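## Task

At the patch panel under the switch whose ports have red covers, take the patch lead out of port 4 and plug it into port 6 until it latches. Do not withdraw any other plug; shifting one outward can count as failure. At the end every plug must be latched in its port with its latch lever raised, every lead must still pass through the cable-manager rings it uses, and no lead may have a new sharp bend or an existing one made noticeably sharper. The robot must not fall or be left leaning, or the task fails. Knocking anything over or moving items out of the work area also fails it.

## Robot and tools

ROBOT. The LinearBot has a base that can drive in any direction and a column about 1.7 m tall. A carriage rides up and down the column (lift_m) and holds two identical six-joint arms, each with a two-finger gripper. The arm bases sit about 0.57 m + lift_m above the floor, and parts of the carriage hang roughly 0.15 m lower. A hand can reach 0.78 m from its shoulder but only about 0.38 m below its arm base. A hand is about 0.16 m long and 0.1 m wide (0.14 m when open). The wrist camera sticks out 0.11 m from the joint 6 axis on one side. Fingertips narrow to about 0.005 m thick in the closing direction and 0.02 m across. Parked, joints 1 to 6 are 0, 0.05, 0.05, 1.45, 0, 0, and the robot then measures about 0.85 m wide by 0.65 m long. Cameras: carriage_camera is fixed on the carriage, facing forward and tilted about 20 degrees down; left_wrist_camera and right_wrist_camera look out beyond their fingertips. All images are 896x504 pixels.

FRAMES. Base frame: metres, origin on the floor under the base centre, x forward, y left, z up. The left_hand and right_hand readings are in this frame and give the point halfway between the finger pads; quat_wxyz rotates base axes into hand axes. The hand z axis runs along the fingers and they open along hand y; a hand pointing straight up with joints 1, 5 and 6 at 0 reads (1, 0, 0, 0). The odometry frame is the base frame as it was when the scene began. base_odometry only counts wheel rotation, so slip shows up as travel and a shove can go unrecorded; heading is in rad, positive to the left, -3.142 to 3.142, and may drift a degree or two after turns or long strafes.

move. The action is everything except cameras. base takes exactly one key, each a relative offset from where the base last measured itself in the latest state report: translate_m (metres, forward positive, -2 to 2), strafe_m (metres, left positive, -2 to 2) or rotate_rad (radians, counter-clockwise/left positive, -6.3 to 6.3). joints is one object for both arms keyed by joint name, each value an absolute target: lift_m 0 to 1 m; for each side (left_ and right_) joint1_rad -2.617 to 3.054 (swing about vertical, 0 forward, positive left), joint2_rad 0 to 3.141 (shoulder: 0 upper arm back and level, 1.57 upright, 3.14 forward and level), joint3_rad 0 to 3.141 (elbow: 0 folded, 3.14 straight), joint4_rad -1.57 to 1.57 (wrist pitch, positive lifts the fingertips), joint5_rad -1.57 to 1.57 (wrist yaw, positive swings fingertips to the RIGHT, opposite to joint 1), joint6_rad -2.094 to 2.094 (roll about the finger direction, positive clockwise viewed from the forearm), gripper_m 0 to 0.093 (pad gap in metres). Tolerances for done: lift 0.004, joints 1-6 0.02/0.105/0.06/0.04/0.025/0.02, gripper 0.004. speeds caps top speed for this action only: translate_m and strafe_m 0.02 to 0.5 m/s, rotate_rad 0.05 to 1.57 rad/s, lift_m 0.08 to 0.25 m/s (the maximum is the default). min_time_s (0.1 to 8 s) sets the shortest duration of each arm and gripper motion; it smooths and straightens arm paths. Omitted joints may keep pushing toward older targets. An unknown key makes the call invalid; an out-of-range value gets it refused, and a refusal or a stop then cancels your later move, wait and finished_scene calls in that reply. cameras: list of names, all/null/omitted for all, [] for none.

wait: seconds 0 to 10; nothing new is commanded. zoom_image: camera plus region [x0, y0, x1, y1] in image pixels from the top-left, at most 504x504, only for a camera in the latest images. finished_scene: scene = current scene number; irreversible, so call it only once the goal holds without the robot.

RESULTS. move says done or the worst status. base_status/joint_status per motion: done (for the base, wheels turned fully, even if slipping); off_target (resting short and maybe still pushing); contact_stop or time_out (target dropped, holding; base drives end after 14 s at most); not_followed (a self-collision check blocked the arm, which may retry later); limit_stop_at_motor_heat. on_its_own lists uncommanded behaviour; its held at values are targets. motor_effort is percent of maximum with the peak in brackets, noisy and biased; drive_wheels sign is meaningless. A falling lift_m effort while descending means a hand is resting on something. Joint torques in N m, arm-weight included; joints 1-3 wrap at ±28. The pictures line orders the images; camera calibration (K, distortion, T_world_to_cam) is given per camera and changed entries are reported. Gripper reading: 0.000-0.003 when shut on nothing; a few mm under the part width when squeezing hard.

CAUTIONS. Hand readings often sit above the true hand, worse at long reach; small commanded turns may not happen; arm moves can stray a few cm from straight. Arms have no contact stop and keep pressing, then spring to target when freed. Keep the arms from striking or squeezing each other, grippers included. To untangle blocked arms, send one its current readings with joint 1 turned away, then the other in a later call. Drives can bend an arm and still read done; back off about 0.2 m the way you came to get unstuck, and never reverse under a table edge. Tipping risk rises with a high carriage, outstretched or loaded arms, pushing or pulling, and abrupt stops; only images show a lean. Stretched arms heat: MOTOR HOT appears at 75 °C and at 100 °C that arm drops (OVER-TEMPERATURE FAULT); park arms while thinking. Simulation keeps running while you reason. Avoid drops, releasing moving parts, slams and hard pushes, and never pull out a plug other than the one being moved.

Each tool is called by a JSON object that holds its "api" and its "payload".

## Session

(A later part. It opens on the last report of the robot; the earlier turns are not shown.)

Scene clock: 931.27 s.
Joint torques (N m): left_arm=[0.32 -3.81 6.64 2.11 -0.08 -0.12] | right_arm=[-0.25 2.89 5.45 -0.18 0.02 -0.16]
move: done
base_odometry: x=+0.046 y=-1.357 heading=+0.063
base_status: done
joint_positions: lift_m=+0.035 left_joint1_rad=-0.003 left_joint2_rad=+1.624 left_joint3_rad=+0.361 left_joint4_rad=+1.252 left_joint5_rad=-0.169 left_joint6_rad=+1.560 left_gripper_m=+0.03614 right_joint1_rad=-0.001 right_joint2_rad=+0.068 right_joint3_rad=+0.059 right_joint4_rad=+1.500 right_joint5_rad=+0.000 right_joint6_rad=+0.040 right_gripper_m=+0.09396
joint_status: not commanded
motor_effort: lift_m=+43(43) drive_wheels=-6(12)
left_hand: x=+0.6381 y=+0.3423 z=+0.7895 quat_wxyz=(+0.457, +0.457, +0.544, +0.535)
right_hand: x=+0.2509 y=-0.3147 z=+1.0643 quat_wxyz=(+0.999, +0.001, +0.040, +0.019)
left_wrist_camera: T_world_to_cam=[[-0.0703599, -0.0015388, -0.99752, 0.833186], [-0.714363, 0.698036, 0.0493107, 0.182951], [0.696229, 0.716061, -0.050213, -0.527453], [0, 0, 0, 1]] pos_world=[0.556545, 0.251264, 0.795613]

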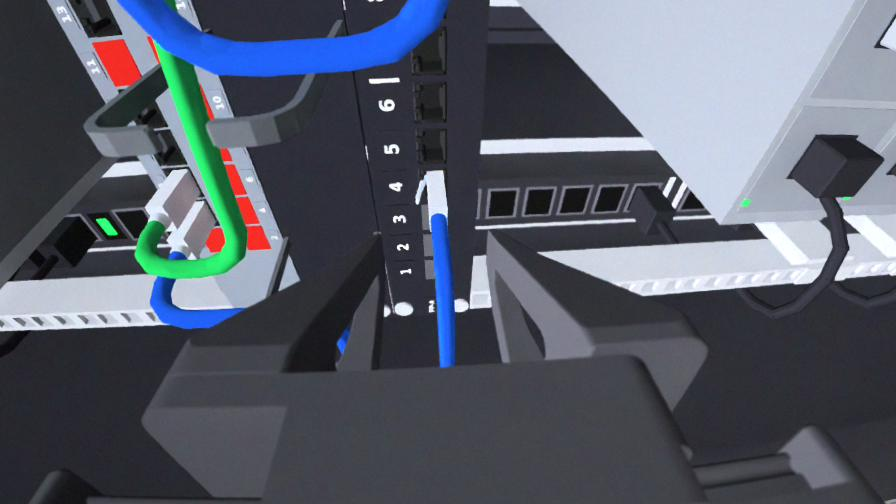

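{"api": "move", "payload": {"base": {"translate_m": 0.02}, "speeds": {"translate_m": 0.04}, "cameras": ["carriage_camera", "left_wrist_camera"]}}

{"api": "zoom_image", "payload": {"camera": "left_wrist_camera", "region": [300, 100, 580, 300]}}

{"api": "zoom_image", "payload": {"camera": "carriage_camera", "region": [230, 210, 430, 340]}}

Scene clock: 1012.90 s.
Joint torques (N m): left_arm=[0.32 -3.66 6.67 2.08 -0.09 -0.13] | right_arm=[-0.1 3.12 5.55 -0.23 0.03 -0.11]
move: done
base_odometry: x=+0.066 y=-1.356 heading=+0.062
base_status: done
joint_positions: lift_m=+0.035 left_joint1_rad=-0.003 left_joint2_rad=+1.624 left_joint3_rad=+0.361 left_joint4_rad=+1.253 left_joint5_rad=-0.170 left_joint6_rad=+1.560 left_gripper_m=+0.03614 right_joint1_rad=-0.001 right_joint2_rad=+0.068 right_joint3_rad=+0.059 right_joint4_rad=+1.501 right_joint5_rad=+0.000 right_joint6_rad=+0.040 right_gripper_m=+0.09396
joint_status: not commanded
motor_effort: lift_m=+43(43) drive_wheels=-6(14)
left_hand: x=+0.6381 y=+0.3424 z=+0.7895 quat_wxyz=(+0.457, +0.456, +0.544, +0.535)
right_hand: x=+0.2507 y=-0.3147 z=+1.0643 quat_wxyz=(+0.999, +0.001, +0.040, +0.019)
carriage_camera: T_world_to_cam=[[-0.031539, -0.999314, -0.0194245, 0.0230188], [-0.335851, 0.0288998, -0.941472, 1.04072], [0.941387, -0.0231694, -0.336532, 0.207312], [0, 0, 0, 1]] pos_world=[0.155091, -0.00227023, 1.05002]
left_wrist_camera: T_world_to_cam=[[-0.0700059, -0.00163374, -0.997545, 0.833033], [-0.714687, 0.697725, 0.0490127, 0.183445], [0.695933, 0.716363, -0.0500125, -0.527523], [0, 0, 0, 1]] pos_world=[0.556543, 0.251265, 0.795614]

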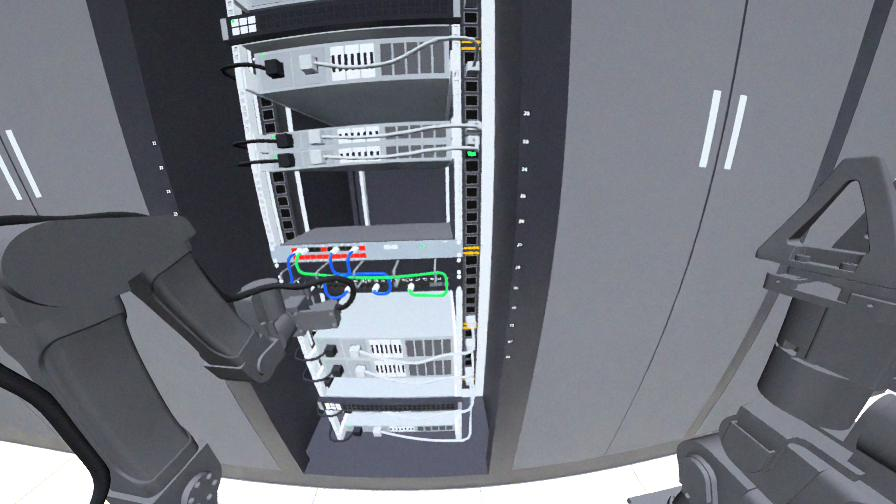

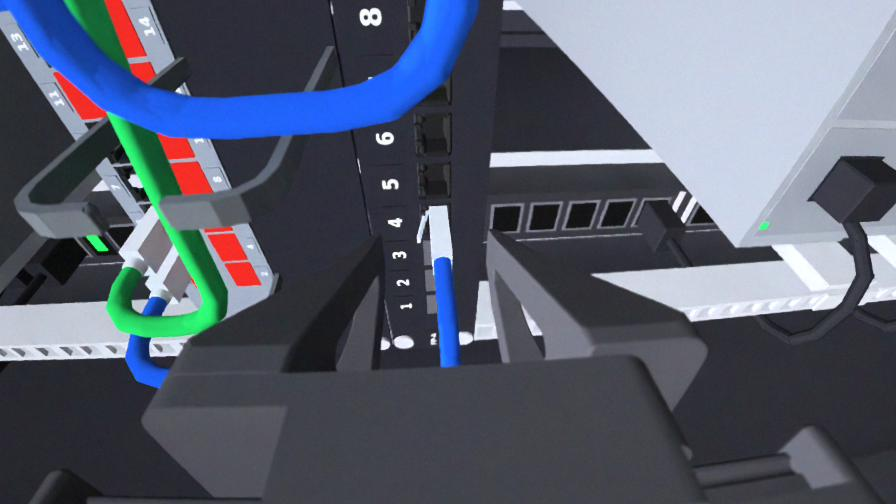

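Scaled by 1.800 (camera's finer frame: 1280x720).

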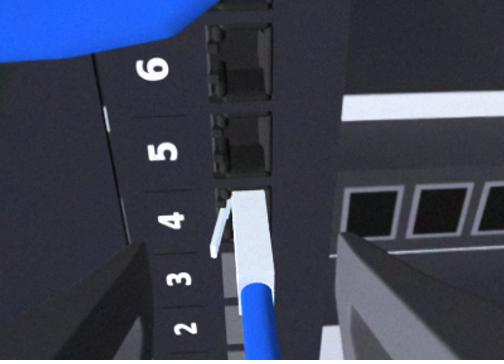

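Scaled by 2.520 (camera's finer frame: 1280x720).

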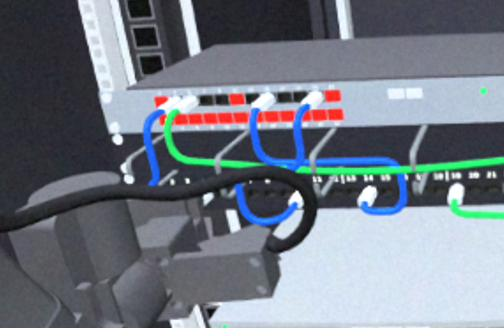

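{"api": "move", "payload": {"base": {"translate_m": 0.017}, "speeds": {"translate_m": 0.03}, "joints": {"lift_m": 0.034}, "cameras": ["left_wrist_camera"]}}

{"api": "zoom_image", "payload": {"camera": "left_wrist_camera", "region": [320, 160, 560, 340]}}

Scene clock: 1042.83 s.
Joint torques (N m): left_arm=[0.28 -3.73 6.75 2.04 -0.03 -0.11] | right_arm=[-0.12 3.02 5.55 -0.16 -0.01 -0.16]
move: done
base_odometry: x=+0.083 y=-1.355 heading=+0.061
base_status: done
joint_positions: lift_m=+0.034 left_joint1_rad=-0.003 left_joint2_rad=+1.624 left_joint3_rad=+0.360 left_joint4_rad=+1.256 left_joint5_rad=-0.174 left_joint6_rad=+1.560 left_gripper_m=+0.03613 right_joint1_rad=-0.001 right_joint2_rad=+0.068 right_joint3_rad=+0.059 right_joint4_rad=+1.502 right_joint5_rad=+0.000 right_joint6_rad=+0.040 right_gripper_m=+0.09396
joint_status: all done
motor_effort: lift_m=+35(36) drive_wheels=+8(13)
left_hand: x=+0.6377 y=+0.3431 z=+0.7894 quat_wxyz=(+0.456, +0.455, +0.545, +0.537)
right_hand: x=+0.2505 y=-0.3147 z=+1.0640 quat_wxyz=(+0.999, +0.001, +0.039, +0.019)
left_wrist_camera: T_world_to_cam=[[-0.0684454, -0.00189056, -0.997653, 0.832019], [-0.717656, 0.694747, 0.0479193, 0.186442], [0.693026, 0.719252, -0.048909, -0.527812], [0, 0, 0, 1]] pos_world=[0.556537, 0.251673, 0.795317]

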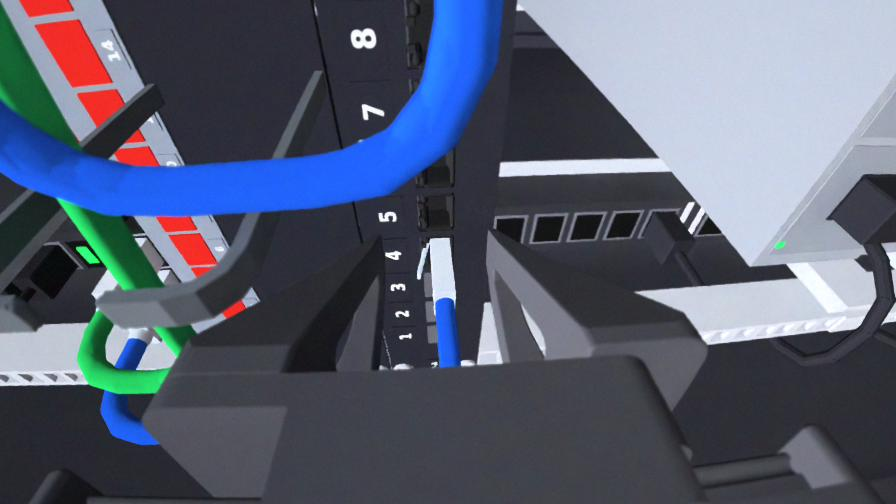

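Scaled by 2.100 (camera's finer frame: 1280x720).

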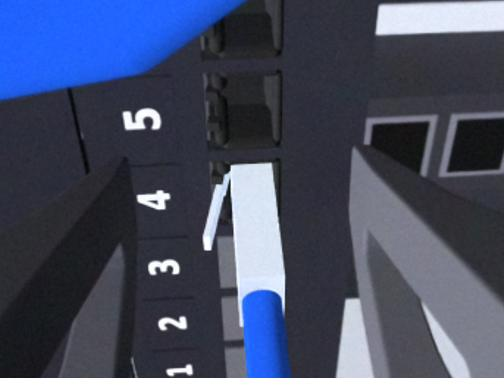

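{"api": "move", "payload": {"base": {"translate_m": 0.003}, "speeds": {"translate_m": 0.02}, "joints": {"left_gripper_m": 0.02}, "min_time_s": 1, "cameras": ["left_wrist_camera"]}}

{"api": "zoom_image", "payload": {"camera": "left_wrist_camera", "region": [340, 180, 540, 330]}}

Scene clock: 1100.33 s.
Joint torques (N m): left_arm=[0.34 -3.74 7.73 1.77 0.07 -0.12] | right_arm=[-0.14 2.99 5.42 -0.22 0.01 -0.11]
move: done
base_odometry: x=+0.086 y=-1.356 heading=+0.060
base_status: done
joint_positions: lift_m=+0.034 left_joint1_rad=-0.003 left_joint2_rad=+1.624 left_joint3_rad=+0.348 left_joint4_rad=+1.285 left_joint5_rad=-0.182 left_joint6_rad=+1.560 left_gripper_m=+0.02018 right_joint1_rad=-0.001 right_joint2_rad=+0.068 right_joint3_rad=+0.059 right_joint4_rad=+1.502 right_joint5_rad=+0.000 right_joint6_rad=+0.040 right_gripper_m=+0.09396
joint_status: all done
motor_effort: lift_m=+35(36) drive_wheels=+7(14)
left_hand: x=+0.6349 y=+0.3445 z=+0.7919 quat_wxyz=(+0.459, +0.448, +0.543, +0.542)
right_hand: x=+0.2503 y=-0.3147 z=+1.0640 quat_wxyz=(+0.999, +0.001, +0.039, +0.019)
left_wrist_camera: T_world_to_cam=[[-0.0517396, -0.00241709, -0.998658, 0.824676], [-0.724175, 0.688684, 0.035852, 0.199161], [0.687673, 0.725058, -0.0373826, -0.534514], [0, 0, 0, 1]] pos_world=[0.554466, 0.252388, 0.796447]

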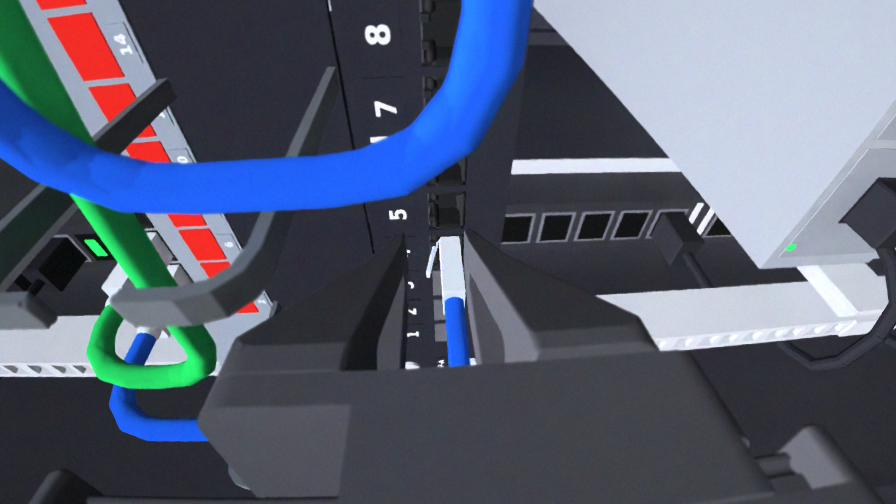

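Scaled by 2.520 (camera's finer frame: 1280x720).

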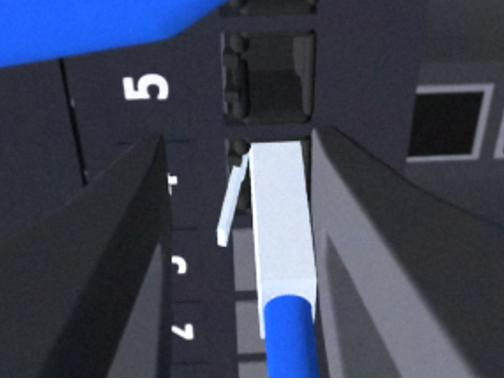

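{"api": "move", "payload": {"cameras": ["left_wrist_camera"]}}

{"api": "zoom_image", "payload": {"camera": "left_wrist_camera", "region": [340, 180, 540, 330]}}

Scene clock: 1119.20 s.
Joint torques (N m): left_arm=[0.29 -3.71 7.73 1.75 0.07 -0.12] | right_arm=[-0.34 3.06 5.53 -0.21 -0.02 -0.11]
base_odometry: x=+0.086 y=-1.356 heading=+0.060
base_status: done
joint_positions: lift_m=+0.034 left_joint1_rad=-0.003 left_joint2_rad=+1.624 left_joint3_rad=+0.348 left_joint4_rad=+1.285 left_joint5_rad=-0.182 left_joint6_rad=+1.560 left_gripper_m=+0.02018 right_joint1_rad=-0.001 right_joint2_rad=+0.068 right_joint3_rad=+0.059 right_joint4_rad=+1.502 right_joint5_rad=+0.000 right_joint6_rad=+0.040 right_gripper_m=+0.09396
joint_status: all done
motor_effort: lift_m=+35(36) drive_wheels=+8(14)
left_hand: x=+0.6349 y=+0.3445 z=+0.7919 quat_wxyz=(+0.459, +0.448, +0.543, +0.542) (m; base frame)
right_hand: x=+0.2503 y=-0.3147 z=+1.0640 quat_wxyz=(+0.999, +0.001, +0.039, +0.019) (m; base frame)
pictures: left_wrist_camera
camera_calibration:
left_wrist_camera: T_world_to_cam=[[-0.0517396, -0.00241709, -0.998658, 0.824676], [-0.724175, 0.688684, 0.035852, 0.199161], [0.687673, 0.725058, -0.0373826, -0.534514], [0, 0, 0, 1]] pos_world=[0.554466, 0.252388, 0.796447]

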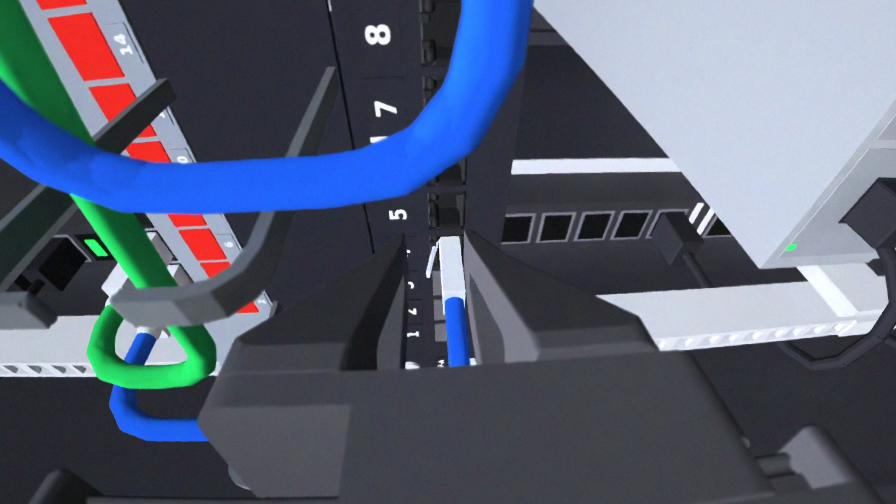

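Scaled by 2.520 (camera's finer frame: 1280x720).

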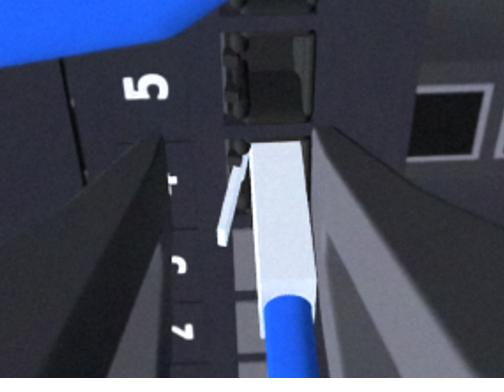

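{"api": "move", "payload": {"base": {"translate_m": -0.005}, "speeds": {"translate_m": 0.02}, "cameras": ["left_wrist_camera"]}}

{"api": "zoom_image", "payload": {"camera": "left_wrist_camera", "region": [340, 180, 540, 330]}}

Scene clock: 1140.83 s.
Joint torques (N m): left_arm=[0.13 -3.7 7.01 1.99 0.07 -0.12] | right_arm=[-0.17 3.07 5.49 -0.23 -0.01 -0.14]
move: done
base_odometry: x=+0.081 y=-1.356 heading=+0.060
base_status: done
joint_positions: lift_m=+0.034 left_joint1_rad=-0.003 left_joint2_rad=+1.624 left_joint3_rad=+0.357 left_joint4_rad=+1.263 left_joint5_rad=-0.182 left_joint6_rad=+1.560 left_gripper_m=+0.02014 right_joint1_rad=-0.001 right_joint2_rad=+0.068 right_joint3_rad=+0.059 right_joint4_rad=+1.502 right_joint5_rad=+0.001 right_joint6_rad=+0.040 right_gripper_m=+0.09396
joint_status: not commanded
motor_effort: lift_m=+36(36) drive_wheels=+3(7)
left_hand: x=+0.6368 y=+0.3445 z=+0.7899 quat_wxyz=(+0.455, +0.451, +0.546, +0.539)
right_hand: x=+0.2503 y=-0.3147 z=+1.0640 quat_wxyz=(+0.999, +0.001, +0.039, +0.019)
left_wrist_camera: T_world_to_cam=[[-0.0646094, -0.00235886, -0.997908, 0.830405], [-0.723647, 0.688687, 0.0452245, 0.192859], [0.687139, 0.725055, -0.0462027, -0.528578], [0, 0, 0, 1]] pos_world=[0.556421, 0.252388, 0.795524]

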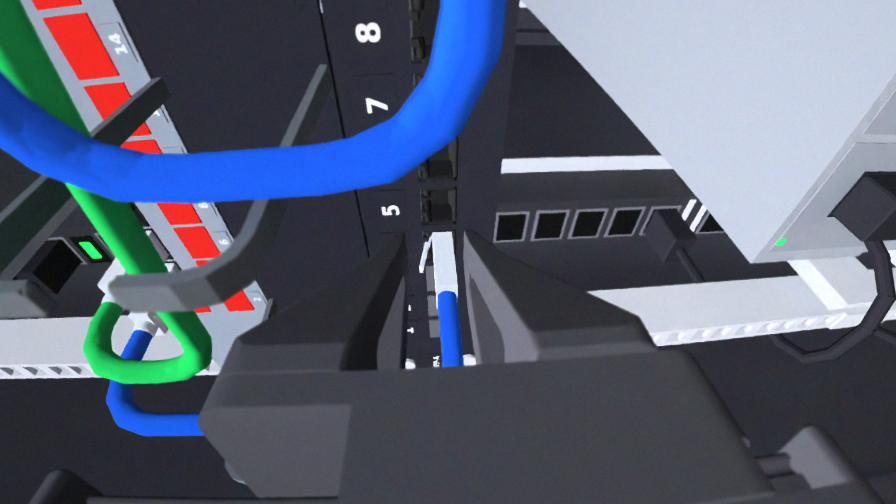

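Scaled by 2.520 (camera's finer frame: 1280x720).

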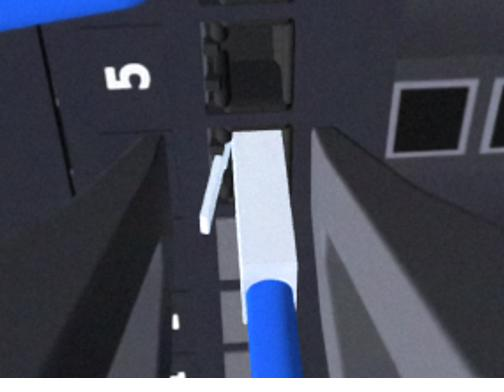

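{"api": "move", "payload": {"joints": {"lift_m": 0.031, "left_gripper_m": 0.016}, "min_time_s": 1.5, "cameras": ["left_wrist_camera"]}}

{"api": "zoom_image", "payload": {"camera": "left_wrist_camera", "region": [340, 180, 540, 330]}}

Scene clock: 1157.07 s.
Joint torques (N m): left_arm=[0.31 -3.77 6.84 2.04 0.07 -0.13] | right_arm=[-0.28 3.08 5.5 -0.2 -0.02 -0.14]
move: done
base_odometry: x=+0.081 y=-1.356 heading=+0.060
base_status: not commanded
joint_positions: lift_m=+0.031 left_joint1_rad=-0.003 left_joint2_rad=+1.624 left_joint3_rad=+0.359 left_joint4_rad=+1.257 left_joint5_rad=-0.182 left_joint6_rad=+1.561 left_gripper_m=+0.01614 right_joint1_rad=-0.001 right_joint2_rad=+0.068 right_joint3_rad=+0.059 right_joint4_rad=+1.502 right_joint5_rad=+0.001 right_joint6_rad=+0.040 right_gripper_m=+0.09396
joint_status: all done
motor_effort: lift_m=+35(38) drive_wheels=+3(4)
left_hand: x=+0.6373 y=+0.3445 z=+0.7864 quat_wxyz=(+0.454, +0.452, +0.547, +0.539)
right_hand: x=+0.2503 y=-0.3147 z=+1.0611 quat_wxyz=(+0.999, +0.001, +0.039, +0.019)
left_wrist_camera: T_world_to_cam=[[-0.0681584, -0.00203538, -0.997672, 0.828947], [-0.723495, 0.688658, 0.0480223, 0.191083], [0.686957, 0.725084, -0.0484104, -0.527236], [0, 0, 0, 1]] pos_world=[0.556936, 0.252386, 0.792317]

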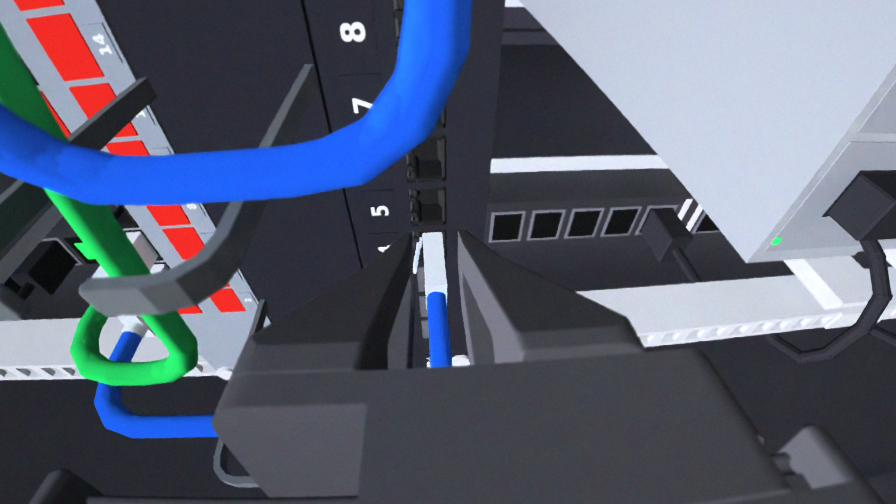

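Scaled by 2.520 (camera's finer frame: 1280x720).

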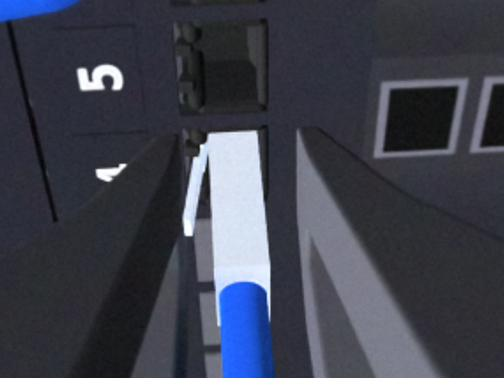

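{"api": "move", "payload": {"joints": {"left_gripper_m": 0.011}, "min_time_s": 1.5, "cameras": ["left_wrist_camera"]}}

{"api": "zoom_image", "payload": {"camera": "left_wrist_camera", "region": [340, 180, 540, 330]}}

Scene clock: 1165.53 s.
Joint torques (N m): left_arm=[0.35 -3.77 6.83 1.98 0.06 -0.11] | right_arm=[-0.36 2.89 5.65 -0.2 0.02 -0.14]
move: done
base_odometry: x=+0.081 y=-1.356 heading=+0.060
base_status: not commanded
joint_positions: lift_m=+0.031 left_joint1_rad=-0.003 left_joint2_rad=+1.624 left_joint3_rad=+0.359 left_joint4_rad=+1.263 left_joint5_rad=-0.182 left_joint6_rad=+1.561 left_gripper_m=+0.01114 right_joint1_rad=-0.001 right_joint2_rad=+0.068 right_joint3_rad=+0.059 right_joint4_rad=+1.502 right_joint5_rad=+0.001 right_joint6_rad=+0.040 right_gripper_m=+0.09396
joint_status: all done
motor_effort: lift_m=+35(35) drive_wheels=+4(5)
left_hand: x=+0.6373 y=+0.3445 z=+0.7877 quat_wxyz=(+0.455, +0.451, +0.546, +0.540)
right_hand: x=+0.2503 y=-0.3147 z=+1.0611 quat_wxyz=(+0.999, +0.001, +0.039, +0.019)
left_wrist_camera: T_world_to_cam=[[-0.0627783, -0.00202481, -0.998025, 0.827034], [-0.723712, 0.68869, 0.0441261, 0.194231], [0.687241, 0.725053, -0.0447002, -0.530274], [0, 0, 0, 1]] pos_world=[0.556913, 0.252386, 0.793127]

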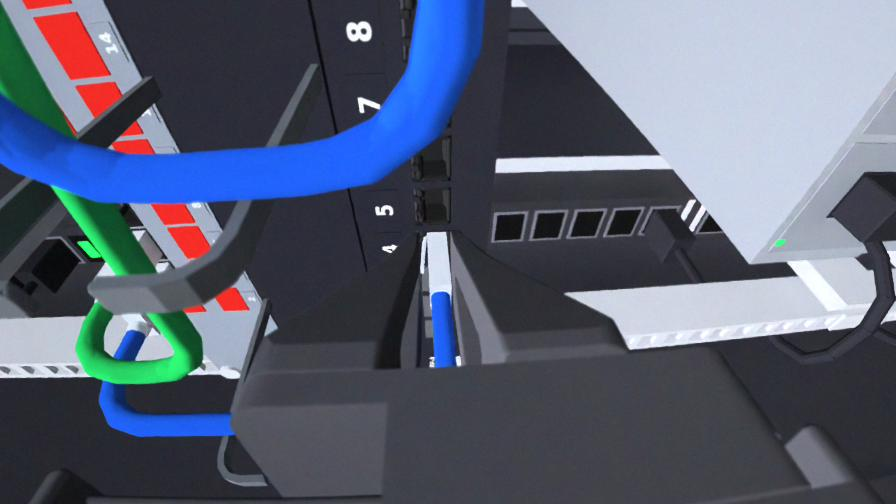

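Scaled by 2.520 (camera's finer frame: 1280x720).

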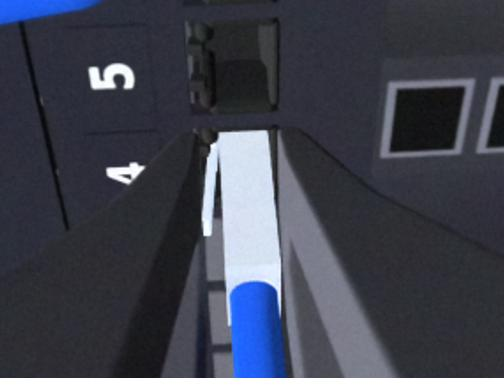

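{"api": "move", "payload": {"joints": {"left_gripper_m": 0.007}, "min_time_s": 1.5, "cameras": ["left_wrist_camera"]}}

{"api": "zoom_image", "payload": {"camera": "left_wrist_camera", "region": [340, 180, 540, 330]}}

Scene clock: 1174.93 s.
Joint torques (N m): left_arm=[0.31 -3.78 6.82 1.99 0.05 -0.13] | right_arm=[-0.12 2.95 5.55 -0.22 -0.03 -0.11]
move: done
base_odometry: x=+0.081 y=-1.356 heading=+0.060
base_status: not commanded
joint_positions: lift_m=+0.031 left_joint1_rad=-0.003 left_joint2_rad=+1.624 left_joint3_rad=+0.359 left_joint4_rad=+1.263 left_joint5_rad=-0.182 left_joint6_rad=+1.561 left_gripper_m=+0.00709 right_joint1_rad=-0.001 right_joint2_rad=+0.068 right_joint3_rad=+0.059 right_joint4_rad=+1.502 right_joint5_rad=+0.001 right_joint6_rad=+0.040 right_gripper_m=+0.09396
joint_status: all done
motor_effort: lift_m=+35(35) drive_wheels=+3(4)
left_hand: x=+0.6373 y=+0.3445 z=+0.7877 quat_wxyz=(+0.455, +0.451, +0.545, +0.540)
right_hand: x=+0.2503 y=-0.3147 z=+1.0611 quat_wxyz=(+0.999, +0.001, +0.039, +0.019)
left_wrist_camera: T_world_to_cam=[[-0.0628584, -0.00167428, -0.998021, 0.826987], [-0.723699, 0.688684, 0.0444255, 0.19399], [0.687247, 0.72506, -0.0445013, -0.530436], [0, 0, 0, 1]] pos_world=[0.556913, 0.252385, 0.793127]

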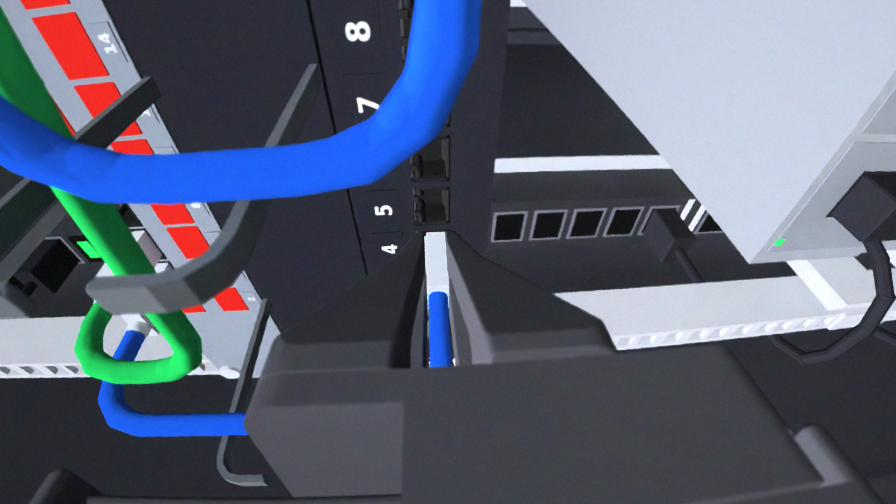

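Scaled by 2.520 (camera's finer frame: 1280x720).

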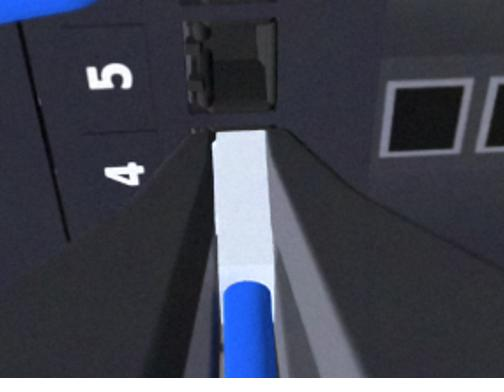

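{"api": "move", "payload": {"joints": {"left_gripper_m": 0.002}, "min_time_s": 1.5, "cameras": ["left_wrist_camera"]}}

{"api": "zoom_image", "payload": {"camera": "left_wrist_camera", "region": [340, 180, 540, 330]}}

Scene clock: 1186.57 s.
Joint torques (N m): left_arm=[0.31 -3.71 6.84 1.98 0.07 -0.12] | right_arm=[-0.01 3.1 5.63 -0.19 -0.02 -0.14]
move: off_target
base_odometry: x=+0.081 y=-1.356 heading=+0.060
base_status: not commanded
joint_positions: lift_m=+0.031 left_joint1_rad=-0.003 left_joint2_rad=+1.624 left_joint3_rad=+0.359 left_joint4_rad=+1.263 left_joint5_rad=-0.182 left_joint6_rad=+1.561 left_gripper_m=+0.00633 right_joint1_rad=-0.001 right_joint2_rad=+0.068 right_joint3_rad=+0.059 right_joint4_rad=+1.502 right_joint5_rad=+0.001 right_joint6_rad=+0.040 right_gripper_m=+0.09396
joint_status: left_gripper_m off_target (ended at +0.00634, target +0.00200)
motor_effort: lift_m=+35(35) drive_wheels=+3(4)
left_hand: x=+0.6373 y=+0.3445 z=+0.7877 quat_wxyz=(+0.455, +0.451, +0.545, +0.540)
right_hand: x=+0.2503 y=-0.3147 z=+1.0611 quat_wxyz=(+0.999, +0.001, +0.039, +0.019)
left_wrist_camera: T_world_to_cam=[[-0.062943, -0.00131952, -0.998016, 0.82694], [-0.723687, 0.688677, 0.044731, 0.193743], [0.687252, 0.725067, -0.0443023, -0.530597], [0, 0, 0, 1]] pos_world=[0.556914, 0.252383, 0.793127]

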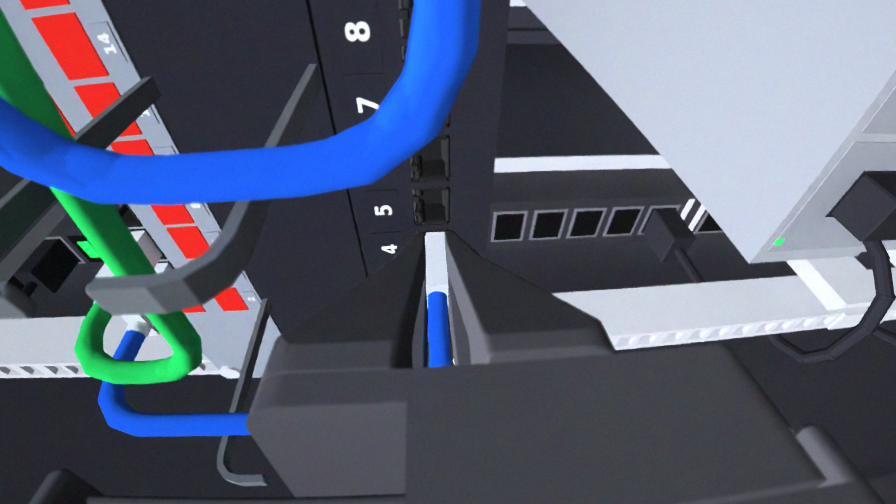

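Scaled by 2.520 (camera's finer frame: 1280x720).

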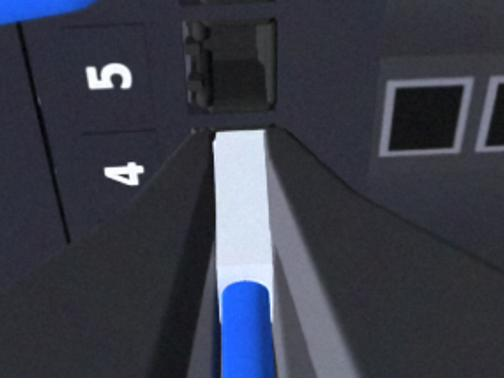

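{"api": "move", "payload": {"base": {"translate_m": -0.02}, "speeds": {"translate_m": 0.03}, "cameras": ["left_wrist_camera"]}}

{"api": "zoom_image", "payload": {"camera": "left_wrist_camera", "region": [320, 160, 560, 340]}}

Scene clock: 1195.17 s.
Joint torques (N m): left_arm=[0.24 -4.01 5.46 2.12 0.02 -0.12] | right_arm=[-0.05 2.95 5.63 -0.27 -0.05 -0.13]
move: done
base_odometry: x=+0.061 y=-1.357 heading=+0.061
base_status: done
joint_positions: lift_m=+0.031 left_joint1_rad=-0.003 left_joint2_rad=+1.628 left_joint3_rad=+0.375 left_joint4_rad=+1.247 left_joint5_rad=-0.179 left_joint6_rad=+1.562 left_gripper_m=+0.00633 right_joint1_rad=-0.001 right_joint2_rad=+0.068 right_joint3_rad=+0.059 right_joint4_rad=+1.502 right_joint5_rad=+0.001 right_joint6_rad=+0.040 right_gripper_m=+0.09396
joint_status: not commanded
motor_effort: lift_m=+35(35) drive_wheels=+7(10)
left_hand: x=+0.6410 y=+0.3439 z=+0.7883 quat_wxyz=(+0.455, +0.453, +0.545, +0.539)
right_hand: x=+0.2503 y=-0.3147 z=+1.0611 quat_wxyz=(+0.999, +0.001, +0.039, +0.019)
left_wrist_camera: T_world_to_cam=[[-0.066846, -0.000708076, -0.997763, 0.829771], [-0.721168, 0.691107, 0.0478248, 0.19184], [0.689527, 0.722752, -0.0467084, -0.531399], [0, 0, 0, 1]] pos_world=[0.56023, 0.252075, 0.79392]

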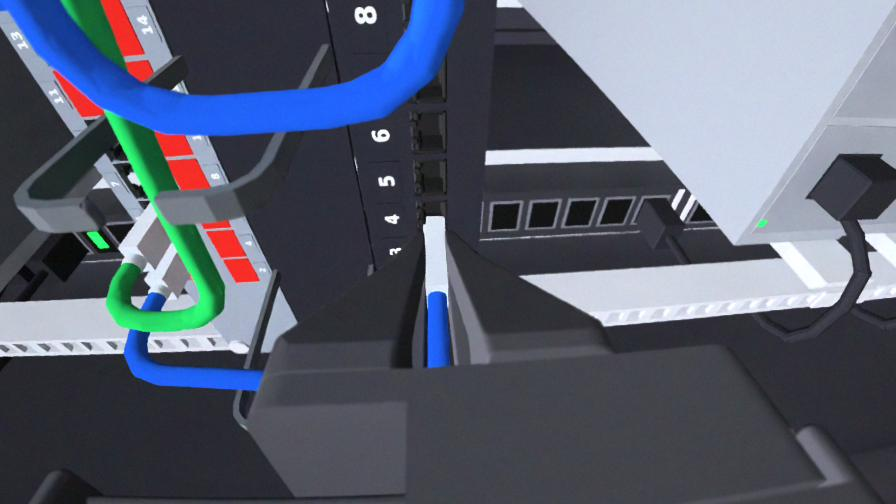

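Scaled by 2.100 (camera's finer frame: 1280x720).

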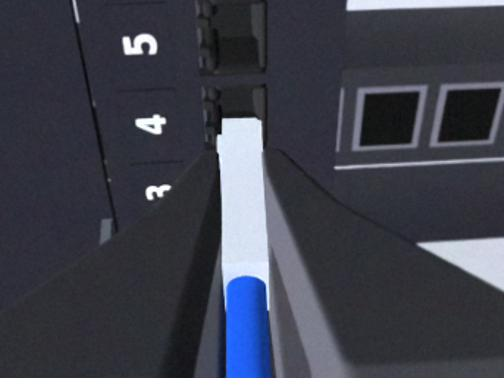

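{"api": "move", "payload": {"base": {"translate_m": -0.015}, "speeds": {"translate_m": 0.03}, "cameras": ["carriage_camera", "left_wrist_camera"]}}

{"api": "zoom_image", "payload": {"camera": "left_wrist_camera", "region": [320, 160, 560, 340]}}

Scene clock: 1203.20 s.
Joint torques (N m): left_arm=[0.29 -4.26 5.52 2.12 0.01 -0.15] | right_arm=[-0.18 3.06 5.64 -0.22 -0.08 -0.15]
move: done
base_odometry: x=+0.046 y=-1.357 heading=+0.062
base_status: done
joint_positions: lift_m=+0.031 left_joint1_rad=-0.003 left_joint2_rad=+1.628 left_joint3_rad=+0.375 left_joint4_rad=+1.249 left_joint5_rad=-0.177 left_joint6_rad=+1.562 left_gripper_m=+0.00633 right_joint1_rad=-0.001 right_joint2_rad=+0.068 right_joint3_rad=+0.059 right_joint4_rad=+1.501 right_joint5_rad=+0.000 right_joint6_rad=+0.040 right_gripper_m=+0.09396
joint_status: not commanded
motor_effort: lift_m=+35(35) drive_wheels=+6(12)
left_hand: x=+0.6410 y=+0.3438 z=+0.7887 quat_wxyz=(+0.456, +0.453, +0.545, +0.539)
right_hand: x=+0.2507 y=-0.3147 z=+1.0611 quat_wxyz=(+0.999, +0.001, +0.040, +0.019)
carriage_camera: T_world_to_cam=[[-0.031539, -0.999314, -0.0194245, 0.0229547], [-0.335851, 0.0288998, -0.941472, 1.03761], [0.941387, -0.0231694, -0.336532, 0.206201], [0, 0, 0, 1]] pos_world=[0.155091, -0.00227023, 1.04672]
left_wrist_camera: T_world_to_cam=[[-0.0648684, -0.000585695, -0.997894, 0.829039], [-0.720471, 0.691929, 0.0464283, 0.192332], [0.690444, 0.721965, -0.0453063, -0.532807], [0, 0, 0, 1]] pos_world=[0.560222, 0.252073, 0.794223]

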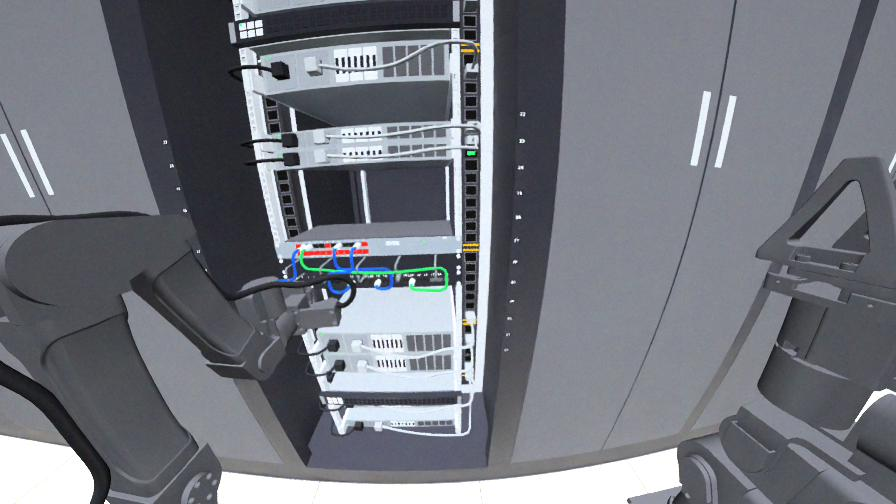

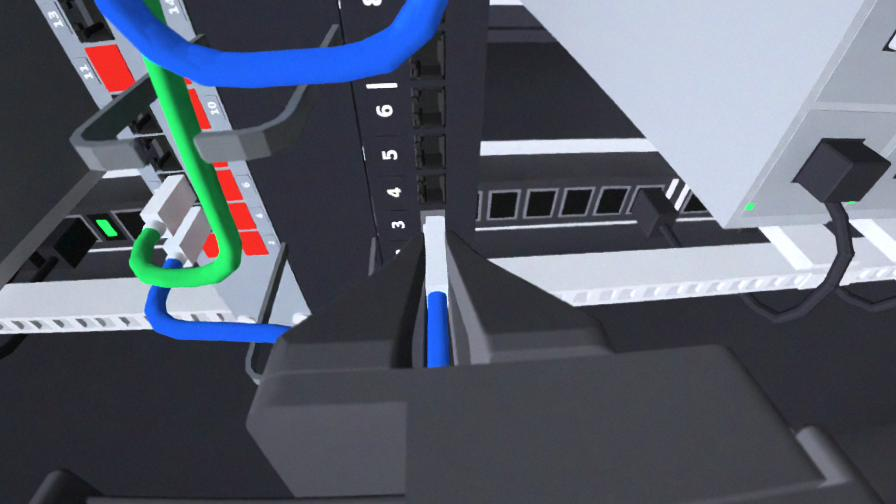

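Scaled by 2.100 (camera's finer frame: 1280x720).

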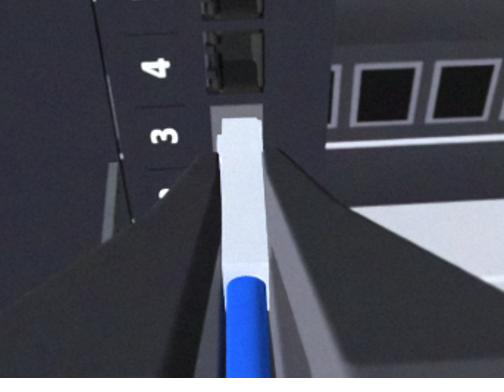

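{"api": "move", "payload": {"base": {"strafe_m": -0.035}, "speeds": {"strafe_m": 0.04}, "cameras": ["carriage_camera", "left_wrist_camera"]}}

{"api": "zoom_image", "payload": {"camera": "left_wrist_camera", "region": [320, 160, 560, 340]}}

{"api": "zoom_image", "payload": {"camera": "carriage_camera", "region": [240, 220, 480, 360]}}

Scene clock: 1258.13 s.
Joint torques (N m): left_arm=[-0.02 -4.19 5.53 2.09 0.01 -0.13] | right_arm=[-0.2 2.88 5.52 -0.18 0.03 -0.15]
move: done
base_odometry: x=+0.049 y=-1.392 heading=+0.062
base_status: done
joint_positions: lift_m=+0.031 left_joint1_rad=-0.001 left_joint2_rad=+1.628 left_joint3_rad=+0.375 left_joint4_rad=+1.251 left_joint5_rad=-0.178 left_joint6_rad=+1.562 left_gripper_m=+0.00633 right_joint1_rad=-0.001 right_joint2_rad=+0.068 right_joint3_rad=+0.059 right_joint4_rad=+1.500 right_joint5_rad=+0.000 right_joint6_rad=+0.040 right_gripper_m=+0.09396
joint_status: not commanded
motor_effort: lift_m=+35(35) drive_wheels=-1(14)
left_hand: x=+0.6410 y=+0.3447 z=+0.7891 quat_wxyz=(+0.456, +0.452, +0.545, +0.540)
right_hand: x=+0.2508 y=-0.3147 z=+1.0611 quat_wxyz=(+0.999, +0.001, +0.040, +0.019)
carriage_camera: T_world_to_cam=[[-0.031539, -0.999314, -0.0194245, 0.0229547], [-0.335851, 0.0288998, -0.941472, 1.03761], [0.941387, -0.0231694, -0.336532, 0.206201], [0, 0, 0, 1]] pos_world=[0.155091, -0.00227023, 1.04672]
left_wrist_camera: T_world_to_cam=[[-0.0633788, -0.000768785, -0.997989, 0.828535], [-0.722137, 0.690264, 0.0453286, 0.194131], [0.688841, 0.723557, -0.0443033, -0.533671], [0, 0, 0, 1]] pos_world=[0.560315, 0.252777, 0.794426]

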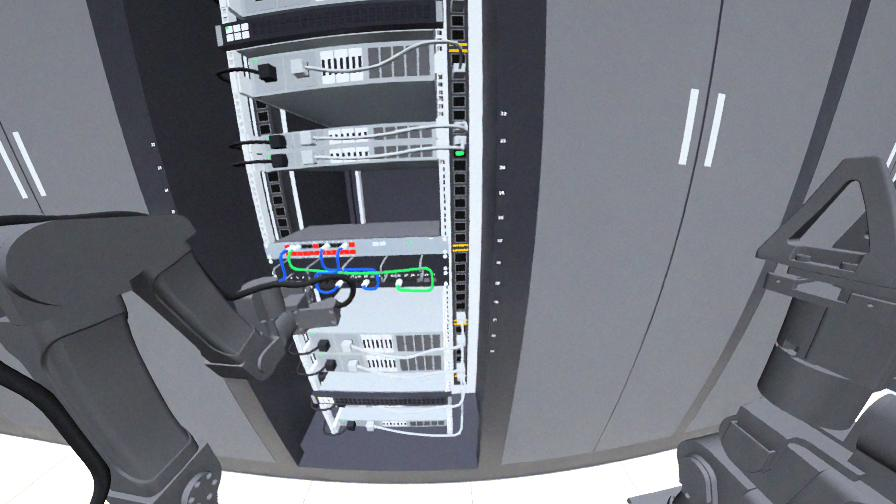

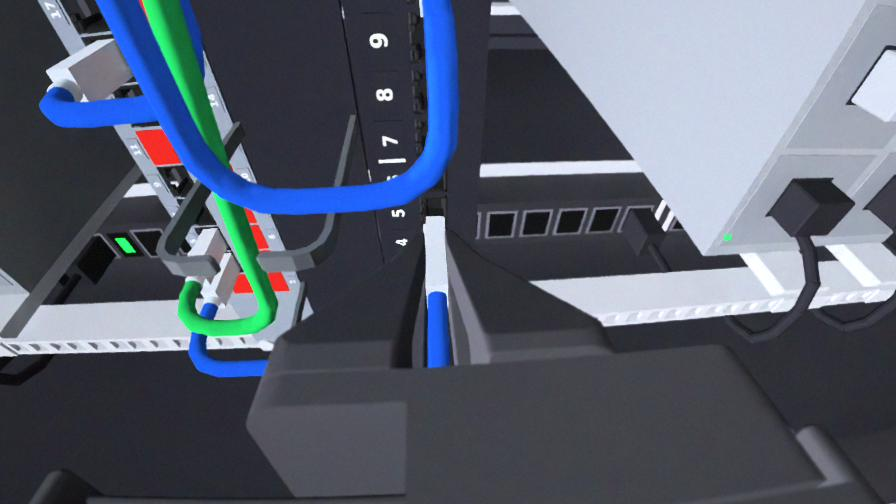

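Scaled by 2.100 (camera's finer frame: 1280x720).

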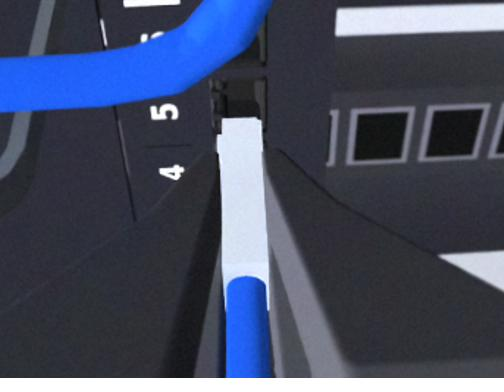

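Scaled by 2.100 (camera's finer frame: 1280x720).

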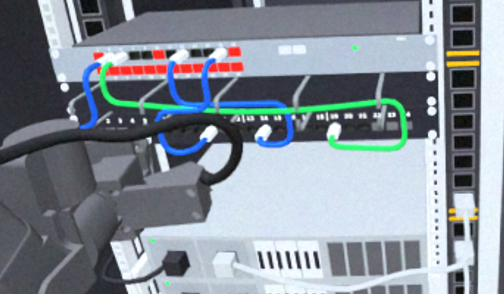

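{"api": "move", "payload": {"cameras": ["left_wrist_camera"]}}

{"api": "zoom_image", "payload": {"camera": "left_wrist_camera", "region": [320, 160, 560, 340]}}

Scene clock: 1323.10 s.
Joint torques (N m): left_arm=[0.08 -4.21 5.5 2.1 0.01 -0.14] | right_arm=[0.02 2.99 5.49 -0.15 0.02 -0.1]
base_odometry: x=+0.049 y=-1.392 heading=+0.062
base_status: done
joint_positions: lift_m=+0.031 left_joint1_rad=-0.001 left_joint2_rad=+1.628 left_joint3_rad=+0.375 left_joint4_rad=+1.251 left_joint5_rad=-0.178 left_joint6_rad=+1.562 left_gripper_m=+0.00633 right_joint1_rad=-0.001 right_joint2_rad=+0.068 right_joint3_rad=+0.059 right_joint4_rad=+1.500 right_joint5_rad=+0.000 right_joint6_rad=+0.040 right_gripper_m=+0.09396
joint_status: not commanded
motor_effort: lift_m=+35(35) drive_wheels=+5(14)
left_hand: x=+0.6410 y=+0.3447 z=+0.7891 quat_wxyz=(+0.456, +0.452, +0.545, +0.540) (m; base frame)
right_hand: x=+0.2508 y=-0.3147 z=+1.0611 quat_wxyz=(+0.999, +0.001, +0.040, +0.019) (m; base frame)
pictures: left_wrist_camera
camera_calibration:
left_wrist_camera: T_world_to_cam=[[-0.0633788, -0.000768785, -0.997989, 0.828535], [-0.722137, 0.690264, 0.0453286, 0.194131], [0.688841, 0.723557, -0.0443033, -0.533671], [0, 0, 0, 1]] pos_world=[0.560315, 0.252777, 0.794426]

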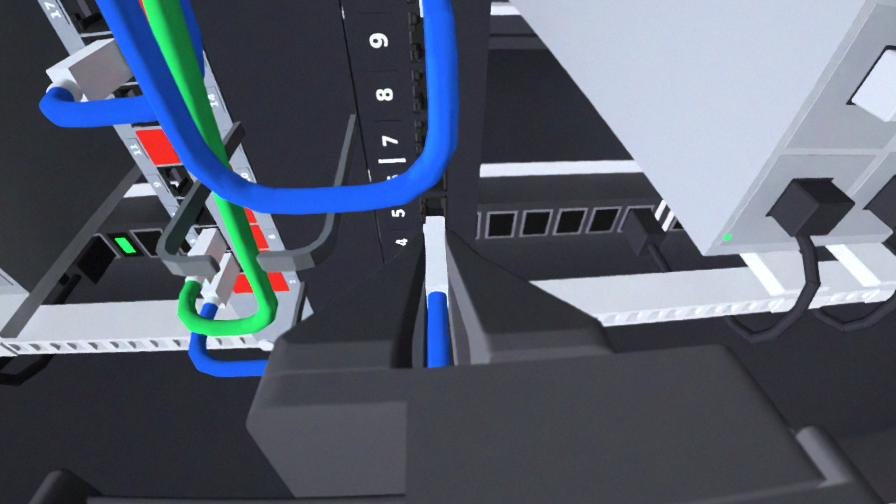

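Scaled by 2.100 (camera's finer frame: 1280x720).

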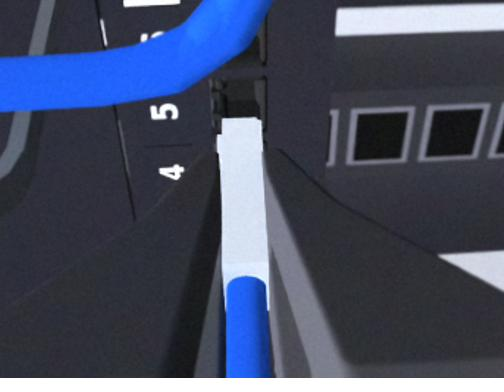

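{"api": "move", "payload": {"base": {"strafe_m": -0.009}, "speeds": {"strafe_m": 0.03}, "cameras": ["left_wrist_camera"]}}

{"api": "zoom_image", "payload": {"camera": "left_wrist_camera", "region": [320, 160, 560, 340]}}

Scene clock: 1349.03 s.
Joint torques (N m): left_arm=[0.01 -4.29 5.46 2.09 0.04 -0.13] | right_arm=[0.06 2.93 5.5 -0.17 0.03 -0.16]
move: done
base_odometry: x=+0.050 y=-1.401 heading=+0.063
base_status: done
joint_positions: lift_m=+0.031 left_joint1_rad=+0.000 left_joint2_rad=+1.628 left_joint3_rad=+0.375 left_joint4_rad=+1.252 left_joint5_rad=-0.179 left_joint6_rad=+1.562 left_gripper_m=+0.00633 right_joint1_rad=-0.001 right_joint2_rad=+0.068 right_joint3_rad=+0.059 right_joint4_rad=+1.500 right_joint5_rad=+0.000 right_joint6_rad=+0.040 right_gripper_m=+0.09396
joint_status: not commanded
motor_effort: lift_m=+35(35) drive_wheels=+5(13)
left_hand: x=+0.6409 y=+0.3450 z=+0.7893 quat_wxyz=(+0.455, +0.451, +0.545, +0.540)
right_hand: x=+0.2508 y=-0.3147 z=+1.0611 quat_wxyz=(+0.999, +0.001, +0.040, +0.019)
left_wrist_camera: T_world_to_cam=[[-0.0626752, -0.000843856, -0.998034, 0.828402], [-0.723209, 0.689173, 0.0448338, 0.195322], [0.68778, 0.724597, -0.0438043, -0.533941], [0, 0, 0, 1]] pos_world=[0.560413, 0.25298, 0.794627]

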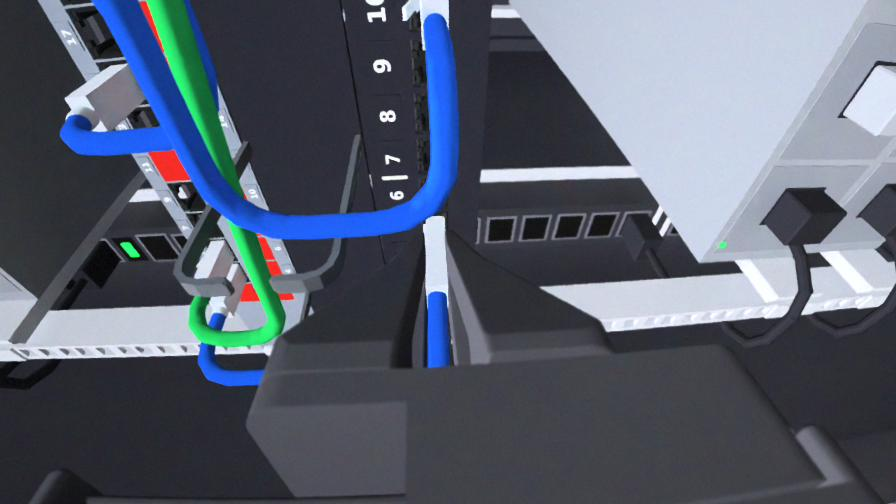

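Scaled by 2.100 (camera's finer frame: 1280x720).

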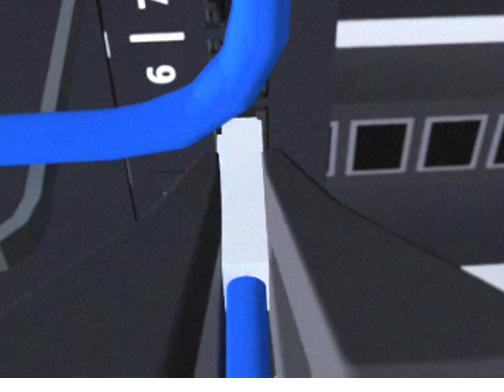

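{"api": "zoom_image", "payload": {"camera": "left_wrist_camera", "region": [370, 170, 490, 260]}}

Scaled by 4.200 (camera's finer frame: 1280x720).

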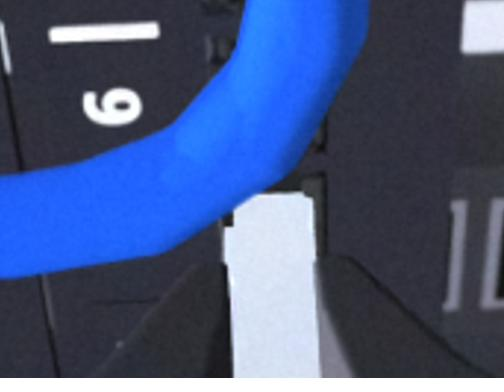

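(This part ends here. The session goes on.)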